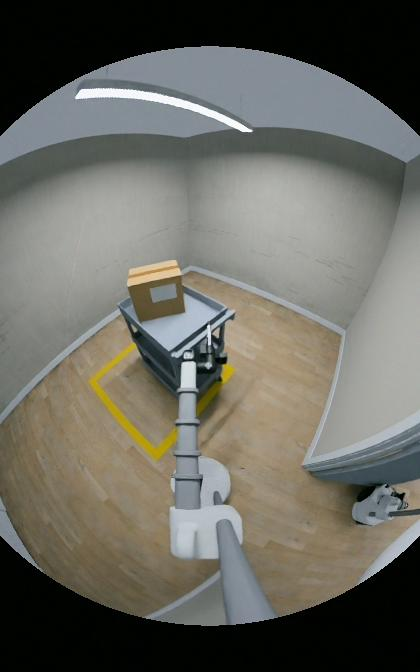

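move(r2={"base":{"translate_m":0.13,"strafe_m":0.22},"pace":"slow","contact_limits":{"translate_m":0.6}}, blocking=false, cameras=[])

wait(seconds=8, cameras=["r2_head_camera","r2_head_left_camera"])

Scene clock: 866.90 s.
move: r2 moving
r1: as last shown
r1.lidar_m: 4.96 2.79 0.25 - 0.25 0.25 0.50 1.26 1.21 2.78 2.90 4.03
r1.motor_effort: lift_m=+20(20) arm_m=+4(4) wheel_0=-2(3) wheel_1=+0(0) wheel_2=-1(1)
r1.servo_current: wrist_yaw_rad=52(65) wrist_pitch_rad=39(46) wrist_roll_rad=33(59) gripper_m=39(46)
r1.contact_limits: strafe_m 1
r1.wrist_depth_mm: 136 138 - 488 283 199 - / 110 138 - 492 286 200 - / 116 139 254 504 289 192 - / 136 153 - 504 290 193 - / - 1430 1708 508 293 193 161 / 1205 1182 193 512 191 193 - / 854 750 750 153 273 176 -
r2.base_odometry: x=-2.341 y=-4.656 heading=-2.914
r2.turned_by_wheels: -0.001
r2.turned_by_imu: -0.001
r2.base_tilt: forward=-0.6 right=+0.1
r2.lidar_m: 0.60 0.77 2.16 2.41 2.36 1.59 0.79 0.83 1.41 0.80 1.14 2.40
r2.base_status: translate_m moving; strafe_m moving
r2.joint_positions: lift_m=+0.682 arm_m=+0.366 wrist_yaw_rad=-0.008 wrist_pitch_rad=+0.002 wrist_roll_rad=+1.570 gripper_m=-0.005
r2.joint_status: not commanded
r2.measured_speeds: translate_m=+0.025 strafe_m=+0.041 rotate_rad=+0.002 lift_m=+0.000 arm_m=+0.000 wrist_yaw_rad=+0.000 wrist_pitch_rad=+0.000 wrist_roll_rad=+0.000
r2.motor_effort: lift_m=+15(16) arm_m=+4(5) wheel_0=-8(11) wheel_1=+6(8) wheel_2=-13(13)
r2.servo_current: wrist_yaw_rad=52(65) wrist_pitch_rad=39(46) wrist_roll_rad=39(46) gripper_m=52(59)
r2.contact_limits: translate_m 0.6
r2.hand_pose: x=+0.8246 y=-0.0896 z=+0.8599 quat_wxyz=(+0.707, +0.707, -0.002, -0.003) (m; r2's base frame)
r2.wrist_depth_mm: - - - - - 1708 1160 / - - - 310 - 1756 1182 / - - - 325 357 357 357 / - - - 224 304 1756 1255 / - - - 193 256 1756 500 / - - 190 161 182 1756 - / - 142 473 - 205 - -
pictures: none
No camera images: "cameras" was empty.

Scene clock: 870.23 s.
earlier move: r2 done
r1.base_odometry: x=-1.492 y=+1.504 heading=+2.941
r1.turned_by_wheels: +0.000
r1.turned_by_imu: +0.000
r1.base_tilt: forward=-1.6 right=+1.3
r1.lidar_m: 4.97 2.79 0.25 - 0.25 0.25 0.51 1.25 1.18 2.74 2.89 4.00
r1.base_status: not commanded
r1.joint_positions: lift_m=+0.127 arm_m=+0.000 wrist_yaw_rad=+3.092 wrist_pitch_rad=+0.002 wrist_roll_rad=+0.000 gripper_m=+0.056
r1.joint_status: not commanded
r1.measured_speeds: all 0
r1.motor_effort: lift_m=+20(20) arm_m=+4(4) wheel_0=-2(3) wheel_1=+0(0) wheel_2=-1(1)
r1.servo_current: wrist_yaw_rad=59(65) wrist_pitch_rad=39(59) wrist_roll_rad=59(72) gripper_m=39(52)
r1.contact_limits: strafe_m 1
r1.hand_pose: x=-0.1128 y=+0.1017 z=+0.3046 quat_wxyz=(+0.025, -0.001, +0.000, +1.000) (m; r1's base frame)
r1.wrist_depth_mm: 135 138 - 488 283 198 - / 110 138 - 492 287 200 - / 116 139 253 496 289 192 - / 136 153 - 504 290 193 - / - 1708 1983 508 291 193 161 / 1205 1229 194 512 190 193 - / 854 750 759 154 274 176 -
r2.base_odometry: x=-2.415 y=-4.887 heading=-2.914
r2.turned_by_wheels: +0.000
r2.turned_by_imu: -0.001
r2.base_tilt: forward=-0.7 right=+0.1
r2.lidar_m: 0.60 0.76 1.92 2.12 2.32 2.21 1.07 0.99 1.41 1.01 1.53 0.93
r2.base_status: done
r2.joint_positions: lift_m=+0.682 arm_m=+0.366 wrist_yaw_rad=-0.006 wrist_pitch_rad=+0.002 wrist_roll_rad=+1.570 gripper_m=-0.005
r2.joint_status: not commanded
r2.measured_speeds: all 0
r2.motor_effort: lift_m=+16(16) arm_m=+5(5) wheel_0=-7(15) wheel_1=+2(8) wheel_2=-7(13)
r2.servo_current: wrist_yaw_rad=59(65) wrist_pitch_rad=39(46) wrist_roll_rad=52(59) gripper_m=46(65)
r2.contact_limits: translate_m 0.6
r2.hand_pose: x=+0.8247 y=-0.0893 z=+0.8599 quat_wxyz=(+0.707, +0.707, -0.002, -0.003) (m; r2's base frame)
r2.wrist_depth_mm: - - - - - 1618 1160 / - - - 296 - 1708 1160 / - - - 249 342 353 351 / - - - 217 290 1756 488 / - - - 193 253 1708 535 / - - 188 169 181 676 - / - 141 421 - 211 - -
wait: 3.33 of 8 s (r2 has come to rest)
pictures: r2_head_camera, r2_head_left_camera
Images, in order (width x height): r2_head_camera 420x560, r2_head_left_camera 420x672.

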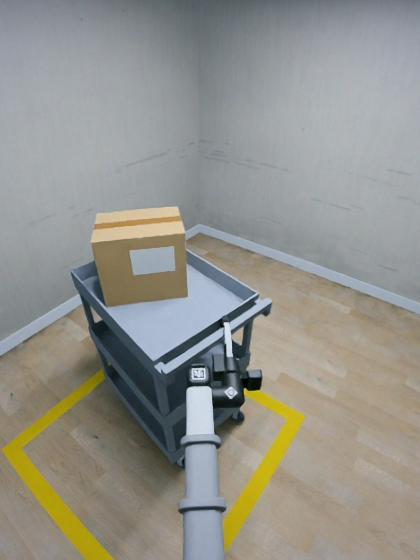

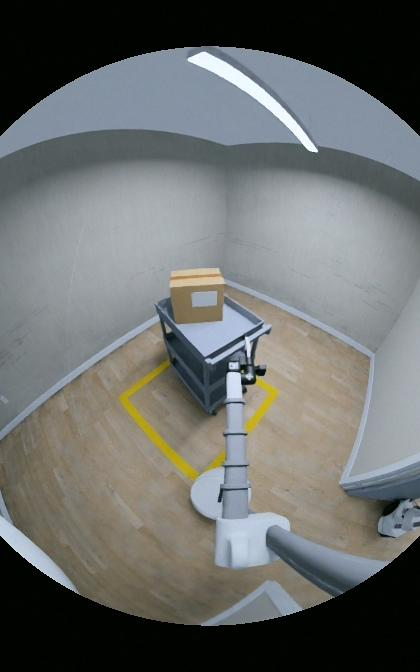

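move(r2={"joints":{"gripper_m":0.08}}, blocking=false, cameras=[])

wait(seconds=2, cameras=[])

move(r2={"joints":{"arm_m":0.1},"pace":"slow"}, blocking=false, cameras=[])

wait(seconds=5, cameras=["r2_head_camera","r2_head_right_camera"])

Scene clock: 881.73 s.
move: r2 moving
r1: as last shown
r1.lidar_m: 4.97 2.79 0.25 - 0.25 0.25 0.52 1.23 1.20 2.78 2.89 4.00
r1.servo_current: wrist_yaw_rad=46(72) wrist_pitch_rad=39(46) wrist_roll_rad=52(72) gripper_m=39(46)
r1.contact_limits: strafe_m 1
r1.wrist_depth_mm: 135 138 - 488 285 198 - / 110 138 - 496 287 198 - / 116 139 254 500 289 192 - / 135 153 - 504 291 193 - / - 1708 1983 512 294 193 161 / 1205 1205 193 517 192 193 - / 854 759 759 153 273 175 -
r2.base_odometry: x=-2.415 y=-4.887 heading=-2.914
r2.turned_by_wheels: +0.000
r2.turned_by_imu: +0.000
r2.base_tilt: forward=-0.6 right=+0.1
r2.lidar_m: 0.63 0.81 1.91 2.17 2.31 2.20 1.10 0.99 1.40 1.03 1.52 0.96
r2.base_status: not commanded
r2.joint_positions: lift_m=+0.682 arm_m=+0.366 wrist_yaw_rad=-0.006 wrist_pitch_rad=+0.002 wrist_roll_rad=+1.570 gripper_m=+0.016
r2.joint_status: gripper_m moving
r2.measured_speeds: all 0
r2.motor_effort: lift_m=+15(16) arm_m=+5(5) wheel_0=-7(7) wheel_1=+3(3) wheel_2=-7(7)
r2.servo_current: wrist_yaw_rad=59(59) wrist_pitch_rad=39(46) wrist_roll_rad=46(59) gripper_m=124(124)
r2.contact_limits: translate_m 0.6
r2.hand_pose: x=+0.8247 y=-0.0893 z=+0.8599 quat_wxyz=(+0.707, +0.707, -0.002, -0.003) (m; r2's base frame)
r2.wrist_depth_mm: - - - - - 1708 1182 / - - - 306 - 1708 1182 / - - - 314 347 355 359 / - - - 217 297 1756 488 / - - - 197 256 1756 539 / - - 189 172 184 715 - / - 124 424 - 213 - -
pictures: none
No camera images: "cameras" was empty.

Scene clock: 882.87 s.
earlier move: r2 done
r1.base_odometry: x=-1.492 y=+1.504 heading=+2.941
r1.turned_by_wheels: +0.000
r1.turned_by_imu: +0.000
r1.base_tilt: forward=-1.6 right=+1.2
r1.lidar_m: 4.97 2.75 0.25 - 0.25 0.25 0.50 1.26 1.20 2.76 2.89 3.99
r1.base_status: not commanded
r1.joint_positions: lift_m=+0.127 arm_m=+0.000 wrist_yaw_rad=+3.092 wrist_pitch_rad=+0.002 wrist_roll_rad=+0.000 gripper_m=+0.056
r1.joint_status: not commanded
r1.measured_speeds: all 0
r1.motor_effort: lift_m=+20(20) arm_m=+4(4) wheel_0=-2(3) wheel_1=+0(0) wheel_2=-1(1)
r1.servo_current: wrist_yaw_rad=52(72) wrist_pitch_rad=39(52) wrist_roll_rad=52(72) gripper_m=39(46)
r1.contact_limits: strafe_m 1
r1.hand_pose: x=-0.1128 y=+0.1017 z=+0.3046 quat_wxyz=(+0.025, -0.001, +0.000, +1.000) (m; r1's base frame)
r1.wrist_depth_mm: 136 138 - 488 283 198 - / 110 138 - 500 286 200 - / 116 139 253 500 289 192 - / 136 153 - 504 290 193 - / - 1708 1921 512 291 193 160 / 1205 1205 194 521 191 193 - / 831 750 759 153 274 176 -
r2.base_odometry: x=-2.415 y=-4.887 heading=-2.913
r2.turned_by_wheels: +0.000
r2.turned_by_imu: +0.000
r2.base_tilt: forward=-0.7 right=+0.1
r2.lidar_m: 0.63 0.79 1.91 2.13 2.32 2.16 1.08 0.97 1.40 1.02 1.47 0.95
r2.base_status: not commanded
r2.joint_positions: lift_m=+0.682 arm_m=+0.366 wrist_yaw_rad=-0.004 wrist_pitch_rad=+0.002 wrist_roll_rad=+1.570 gripper_m=+0.080
r2.joint_status: all done
r2.measured_speeds: all 0
r2.motor_effort: lift_m=+15(16) arm_m=+5(5) wheel_0=-4(7) wheel_1=+2(3) wheel_2=-6(7)
r2.servo_current: wrist_yaw_rad=52(59) wrist_pitch_rad=39(52) wrist_roll_rad=46(59) gripper_m=52(124)
r2.contact_limits: translate_m 0.6
r2.hand_pose: x=+0.8249 y=-0.0885 z=+0.8599 quat_wxyz=(+0.707, +0.707, -0.001, -0.002) (m; r2's base frame)
r2.wrist_depth_mm: - - - - - 1756 1160 / - - - 303 - 1661 1182 / - - - 317 353 355 410 / - - - 289 303 1808 492 / - - - 204 262 1756 535 / - - 191 175 192 683 - / - 142 430 - - - -
wait: 1.13 of 2 s (r2 has come to rest)
pictures: none
No camera images: "cameras" was empty.

Scene clock: 883.37 s.
move: r2 moving
r1: as last shown
r1.base_tilt: forward=-1.6 right=+1.3
r1.lidar_m: 4.98 2.74 0.25 - 0.25 0.25 0.53 1.24 1.21 2.76 2.89 4.00
r1.servo_current: wrist_yaw_rad=59(59) wrist_pitch_rad=46(46) wrist_roll_rad=46(65) gripper_m=33(46)
r1.contact_limits: strafe_m 1
r1.wrist_depth_mm: 136 138 - 488 283 198 - / 110 138 - 492 289 199 - / 116 139 252 496 289 192 - / 135 153 - 504 291 192 - / - 1661 1921 517 293 193 161 / 1205 1205 194 512 191 193 - / 854 759 750 153 274 176 -
r2.base_odometry: x=-2.415 y=-4.887 heading=-2.913
r2.turned_by_wheels: +0.000
r2.turned_by_imu: +0.000
r2.base_tilt: forward=-0.7 right=+0.0
r2.lidar_m: 0.62 0.81 1.92 2.14 2.33 2.17 1.11 0.97 1.38 1.04 1.53 0.95
r2.base_status: not commanded
r2.joint_positions: lift_m=+0.682 arm_m=+0.354 wrist_yaw_rad=-0.003 wrist_pitch_rad=+0.002 wrist_roll_rad=+1.570 gripper_m=+0.080
r2.joint_status: arm_m moving
r2.measured_speeds: translate_m=+0.000 strafe_m=+0.000 rotate_rad=+0.000 lift_m=+0.000 arm_m=-0.049 wrist_yaw_rad=+0.000 wrist_pitch_rad=+0.000 wrist_roll_rad=+0.000
r2.motor_effort: lift_m=+15(16) arm_m=-6(9) wheel_0=-4(5) wheel_1=+3(3) wheel_2=-6(6)
r2.servo_current: wrist_yaw_rad=52(65) wrist_pitch_rad=46(46) wrist_roll_rad=46(52) gripper_m=52(59)
r2.contact_limits: translate_m 0.6
r2.hand_pose: x=+0.8126 y=-0.0883 z=+0.8599 quat_wxyz=(+0.707, +0.707, +0.000, -0.002) (m; r2's base frame)
r2.wrist_depth_mm: - - - - - 1661 1182 / - - - 312 - 1708 1160 / - - - 274 364 368 368 / - - - 297 320 1661 488 / - - - 212 277 1756 - / - - 191 183 193 707 - / - 142 442 - - - -
pictures: none
No camera images: "cameras" was empty.

Scene clock: 886.80 s.
earlier move: r2 done
r1.base_odometry: x=-1.492 y=+1.504 heading=+2.941
r1.turned_by_wheels: +0.000
r1.turned_by_imu: +0.000
r1.base_tilt: forward=-1.6 right=+1.3
r1.lidar_m: 4.99 2.76 0.25 - 0.25 0.25 0.49 1.26 1.17 2.77 2.88 4.00
r1.base_status: not commanded
r1.joint_positions: lift_m=+0.127 arm_m=+0.000 wrist_yaw_rad=+3.092 wrist_pitch_rad=+0.002 wrist_roll_rad=+0.000 gripper_m=+0.056
r1.joint_status: not commanded
r1.measured_speeds: all 0
r1.motor_effort: lift_m=+20(20) arm_m=+4(4) wheel_0=-2(3) wheel_1=+0(1) wheel_2=-1(1)
r1.servo_current: wrist_yaw_rad=46(78) wrist_pitch_rad=39(52) wrist_roll_rad=78(78) gripper_m=39(52)
r1.contact_limits: strafe_m 1
r1.hand_pose: x=-0.1128 y=+0.1017 z=+0.3046 quat_wxyz=(+0.025, -0.001, +0.000, +1.000) (m; r1's base frame)
r1.wrist_depth_mm: 135 138 - 492 283 198 - / 110 138 - 496 287 200 - / 116 139 253 496 289 192 - / 135 153 - 500 290 193 - / - 1708 1921 508 291 193 160 / 1205 1182 193 517 191 193 - / 866 759 759 153 273 176 -
r2.base_odometry: x=-2.415 y=-4.887 heading=-2.913
r2.turned_by_wheels: +0.000
r2.turned_by_imu: +0.000
r2.base_tilt: forward=-0.7 right=+0.1
r2.lidar_m: 0.63 0.79 1.93 2.14 2.33 2.19 1.08 1.00 1.42 1.05 1.52 0.94
r2.base_status: not commanded
r2.joint_positions: lift_m=+0.682 arm_m=+0.100 wrist_yaw_rad=-0.003 wrist_pitch_rad=+0.002 wrist_roll_rad=+1.570 gripper_m=+0.080
r2.joint_status: all done
r2.measured_speeds: all 0
r2.motor_effort: lift_m=+15(16) arm_m=-7(12) wheel_0=-4(5) wheel_1=+3(3) wheel_2=-6(6)
r2.servo_current: wrist_yaw_rad=46(65) wrist_pitch_rad=39(46) wrist_roll_rad=39(65) gripper_m=52(59)
r2.contact_limits: translate_m 0.6
r2.hand_pose: x=+0.5592 y=-0.0882 z=+0.8599 quat_wxyz=(+0.707, +0.707, +0.000, -0.002) (m; r2's base frame)
r2.wrist_depth_mm: - - - - - 1756 1182 / - - - - - 1708 1182 / - - - - - 1618 1182 / - - - 549 - 732 559 / - - - 492 - 854 488 / - - 194 442 186 - 445 / - 127 676 - - - -
wait: 3.43 of 5 s (r2 has come to rest)
pictures: r2_head_camera, r2_head_right_camera
Images, in order (width x height): r2_head_camera 420x560, r2_head_right_camera 420x672.

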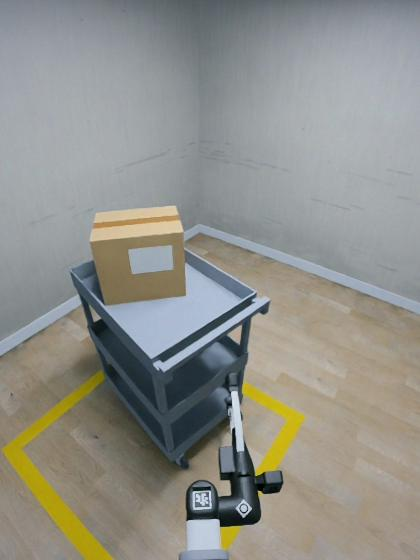

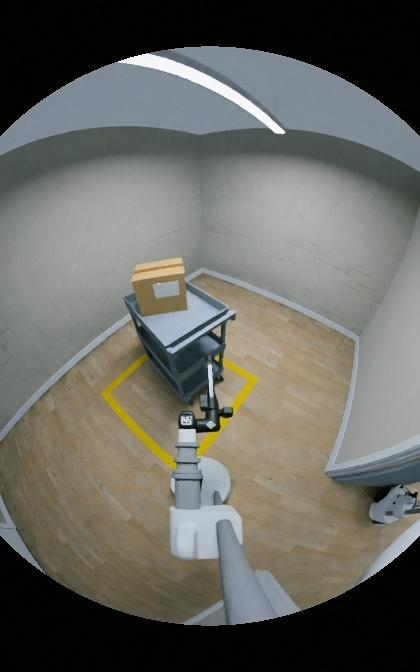

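move(r1={"base":{"translate_m":0.9,"strafe_m":-0.5}}, r2={"base":{"translate_m":-0.12,"strafe_m":-0.6}}, blocking=false, cameras=[])

wait(seconds=2.5, cameras=[])

wait(seconds=5, cameras=["r2_head_camera","r2_head_left_camera","r1_head_left_camera"])

Scene clock: 898.03 s.
move: r1 moving; r2 moving
r1.base_odometry: x=-1.519 y=+1.527 heading=+2.941
r1.turned_by_wheels: +0.000
r1.turned_by_imu: +0.000
r1.base_tilt: forward=-1.6 right=+1.3
r1.lidar_m: 4.95 2.81 0.25 - 0.25 0.25 0.53 1.23 1.24 2.76 2.88 3.95
r1.base_status: translate_m moving; strafe_m moving
r1.joint_positions: lift_m=+0.127 arm_m=+0.000 wrist_yaw_rad=+3.092 wrist_pitch_rad=+0.002 wrist_roll_rad=+0.000 gripper_m=+0.056
r1.joint_status: not commanded
r1.measured_speeds: translate_m=+0.121 strafe_m=-0.068 rotate_rad=-0.001 lift_m=+0.000 arm_m=+0.000 wrist_yaw_rad=+0.000 wrist_pitch_rad=+0.000 wrist_roll_rad=+0.000
r1.motor_effort: lift_m=+20(20) arm_m=+4(4) wheel_0=+7(10) wheel_1=+5(5) wheel_2=-8(9)
r1.servo_current: wrist_yaw_rad=39(59) wrist_pitch_rad=39(46) wrist_roll_rad=46(59) gripper_m=39(46)
r1.hand_pose: x=-0.1128 y=+0.1017 z=+0.3046 quat_wxyz=(+0.025, -0.001, +0.000, +1.000) (m; r1's base frame)
r1.wrist_depth_mm: 136 138 - 517 290 198 - / 110 138 - 525 294 200 - / 116 139 252 530 296 193 - / 135 153 - 539 297 192 - / - 1756 1808 544 298 193 160 / 1205 1182 193 559 191 195 - / 866 759 759 153 279 176 -
r2.base_odometry: x=-2.416 y=-4.855 heading=-2.913
r2.turned_by_wheels: +0.000
r2.turned_by_imu: +0.001
r2.base_tilt: forward=-0.7 right=+0.0
r2.lidar_m: 0.63 0.74 1.95 2.16 2.34 2.16 1.08 0.98 1.32 0.99 1.47 2.41
r2.base_status: translate_m moving; strafe_m moving
r2.joint_positions: lift_m=+0.682 arm_m=+0.100 wrist_yaw_rad=-0.003 wrist_pitch_rad=+0.002 wrist_roll_rad=+1.570 gripper_m=+0.080
r2.joint_status: not commanded
r2.measured_speeds: translate_m=-0.025 strafe_m=-0.127 rotate_rad=-0.007 lift_m=+0.000 arm_m=+0.000 wrist_yaw_rad=+0.000 wrist_pitch_rad=+0.000 wrist_roll_rad=+0.000
r2.motor_effort: lift_m=+15(15) arm_m=-7(7) wheel_0=+9(11) wheel_1=-11(11) wheel_2=+6(8)
r2.servo_current: wrist_yaw_rad=46(59) wrist_pitch_rad=33(46) wrist_roll_rad=46(59) gripper_m=52(52)
r2.hand_pose: x=+0.5593 y=-0.0882 z=+0.8599 quat_wxyz=(+0.707, +0.707, +0.000, -0.002) (m; r2's base frame)
r2.wrist_depth_mm: - - - - - 1708 1160 / - - - - - 1708 1182 / - - - - - 1756 1205 / - - - 580 - 676 597 / - - - 517 - 831 508 / - - 194 466 191 - 469 / - 127 683 - - - -
pictures: none
No camera images: "cameras" was empty.

Scene clock: 900.53 s.
earlier move: r1 moving; r2 moving
r1.base_odometry: x=-2.057 y=+1.987 heading=+2.942
r1.turned_by_wheels: +0.000
r1.turned_by_imu: -0.001
r1.base_tilt: forward=-1.6 right=+1.2
r1.lidar_m: 4.34 3.22 2.36 2.29 2.00 1.11 0.54 1.54 2.12 2.43 2.53 3.48
r1.base_status: translate_m moving; strafe_m moving
r1.joint_positions: lift_m=+0.127 arm_m=+0.000 wrist_yaw_rad=+3.092 wrist_pitch_rad=+0.002 wrist_roll_rad=+0.000 gripper_m=+0.056
r1.joint_status: not commanded
r1.measured_speeds: translate_m=+0.262 strafe_m=-0.145 rotate_rad=-0.001 lift_m=+0.000 arm_m=+0.000 wrist_yaw_rad=+0.000 wrist_pitch_rad=+0.000 wrist_roll_rad=+0.000
r1.motor_effort: lift_m=+20(20) arm_m=+4(4) wheel_0=+5(10) wheel_1=+3(7) wheel_2=-5(10)
r1.servo_current: wrist_yaw_rad=59(65) wrist_pitch_rad=46(52) wrist_roll_rad=52(65) gripper_m=46(52)
r1.hand_pose: x=-0.1128 y=+0.1017 z=+0.3046 quat_wxyz=(+0.025, -0.001, +0.000, +1.000) (m; r1's base frame)
r1.wrist_depth_mm: - 138 - - - - - / 109 138 - - - - - / 113 139 211 - - - - / 135 152 271 - - - - / - 1983 - - - - - / 1182 1205 193 991 189 1138 1118 / 854 759 647 153 788 768 809
r2.base_odometry: x=-2.434 y=-4.280 heading=-2.913
r2.turned_by_wheels: +0.000
r2.turned_by_imu: +0.000
r2.base_tilt: forward=-0.7 right=+0.1
r2.lidar_m: 2.39 0.99 2.47 2.75 2.61 0.84 0.81 1.26 0.53 0.44 0.60 2.14
r2.base_status: translate_m moving; strafe_m moving
r2.joint_positions: lift_m=+0.682 arm_m=+0.100 wrist_yaw_rad=-0.003 wrist_pitch_rad=+0.002 wrist_roll_rad=+1.570 gripper_m=+0.080
r2.joint_status: not commanded
r2.measured_speeds: translate_m=-0.009 strafe_m=-0.049 rotate_rad=-0.003 lift_m=+0.000 arm_m=+0.000 wrist_yaw_rad=+0.000 wrist_pitch_rad=+0.000 wrist_roll_rad=+0.000
r2.motor_effort: lift_m=+16(16) arm_m=-7(7) wheel_0=+4(12) wheel_1=+0(12) wheel_2=+5(8)
r2.servo_current: wrist_yaw_rad=52(65) wrist_pitch_rad=39(46) wrist_roll_rad=46(59) gripper_m=52(59)
r2.hand_pose: x=+0.5592 y=-0.0882 z=+0.8599 quat_wxyz=(+0.707, +0.707, +0.000, -0.002) (m; r2's base frame)
r2.wrist_depth_mm: - - - - - 1576 1160 / - - - - - 1708 1160 / - - - - - 1756 1205 / - - - - - 1756 1205 / - - - - - 1756 1205 / - - 193 - 192 1661 1205 / - - - - - 1863 1182
wait: 2.50 s; no rest
pictures: none
No camera images: "cameras" was empty.

Scene clock: 901.00 s.
earlier move: r1 moving; r2 done
r1.base_odometry: x=-2.164 y=+2.078 heading=+2.942
r1.turned_by_wheels: +0.000
r1.turned_by_imu: +0.000
r1.base_tilt: forward=-1.6 right=+1.3
r1.lidar_m: 4.21 3.33 2.45 2.36 2.17 1.35 0.71 1.64 2.31 2.36 2.47 3.44
r1.base_status: translate_m moving; strafe_m moving
r1.joint_positions: lift_m=+0.127 arm_m=+0.000 wrist_yaw_rad=+3.092 wrist_pitch_rad=+0.002 wrist_roll_rad=+0.000 gripper_m=+0.056
r1.joint_status: not commanded
r1.measured_speeds: translate_m=+0.260 strafe_m=-0.144 rotate_rad=+0.002 lift_m=+0.000 arm_m=+0.000 wrist_yaw_rad=+0.000 wrist_pitch_rad=+0.000 wrist_roll_rad=+0.000
r1.motor_effort: lift_m=+20(20) arm_m=+4(4) wheel_0=+6(10) wheel_1=+3(7) wheel_2=-4(10)
r1.servo_current: wrist_yaw_rad=52(65) wrist_pitch_rad=39(52) wrist_roll_rad=39(65) gripper_m=46(52)
r1.hand_pose: x=-0.1128 y=+0.1017 z=+0.3046 quat_wxyz=(+0.025, -0.001, +0.000, +1.000) (m; r1's base frame)
r1.wrist_depth_mm: - 138 - - - - - / 109 138 - - - - - / 113 138 211 - 1708 - - / 135 152 265 - - - - / - 1756 1983 - 1708 - - / 1205 1205 192 1098 187 1160 1138 / 854 759 750 809 778 778 820
r2.base_odometry: x=-2.434 y=-4.276 heading=-2.913
r2.turned_by_wheels: +0.000
r2.turned_by_imu: +0.000
r2.base_tilt: forward=-0.6 right=+0.1
r2.lidar_m: 2.40 0.99 2.47 2.72 2.64 0.82 0.81 0.94 0.54 0.44 0.58 2.15
r2.base_status: done
r2.joint_positions: lift_m=+0.682 arm_m=+0.100 wrist_yaw_rad=-0.003 wrist_pitch_rad=+0.002 wrist_roll_rad=+1.570 gripper_m=+0.080
r2.joint_status: not commanded
r2.measured_speeds: all 0
r2.motor_effort: lift_m=+16(16) arm_m=-7(7) wheel_0=+2(12) wheel_1=-1(12) wheel_2=+6(8)
r2.servo_current: wrist_yaw_rad=39(65) wrist_pitch_rad=39(46) wrist_roll_rad=46(59) gripper_m=46(59)
r2.hand_pose: x=+0.5592 y=-0.0882 z=+0.8599 quat_wxyz=(+0.707, +0.707, +0.000, -0.002) (m; r2's base frame)
r2.wrist_depth_mm: - - - - - 1618 1160 / - - - - - 1708 1182 / - - - - - 1708 1182 / - - - - - 1756 1182 / - - - - - 1756 1205 / - - 193 - 192 1576 1182 / - - - - - 1863 1205
wait: 0.47 of 5 s (r2 has come to rest)
pictures: r1_head_left_camera, r2_head_camera, r2_head_left_camera
Images, in order (width x height): r1_head_left_camera 420x672, r2_head_camera 420x560, r2_head_left_camera 420x672.

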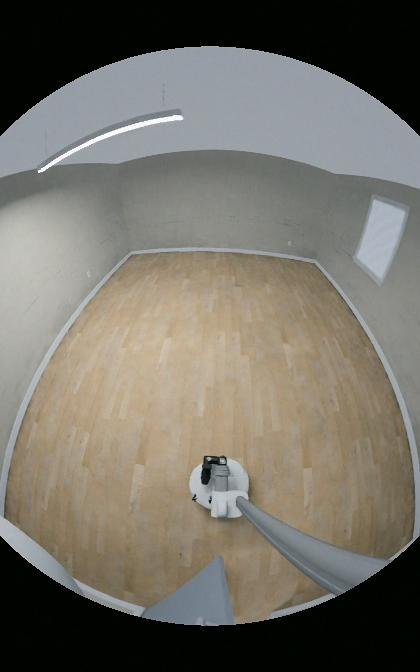

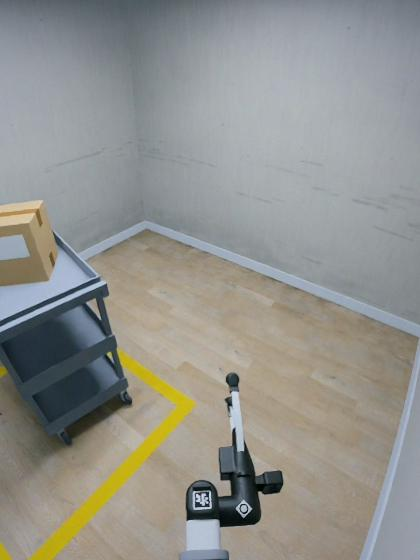

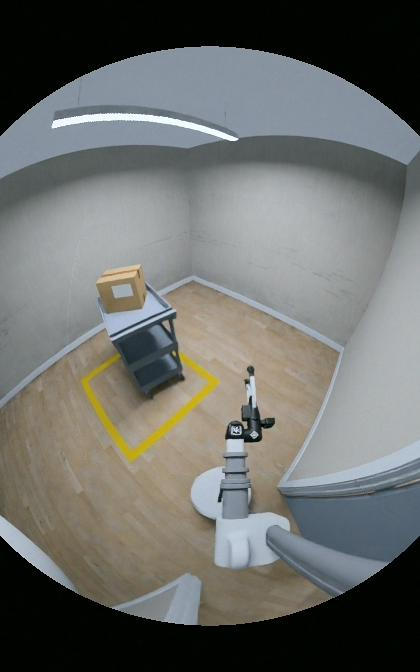

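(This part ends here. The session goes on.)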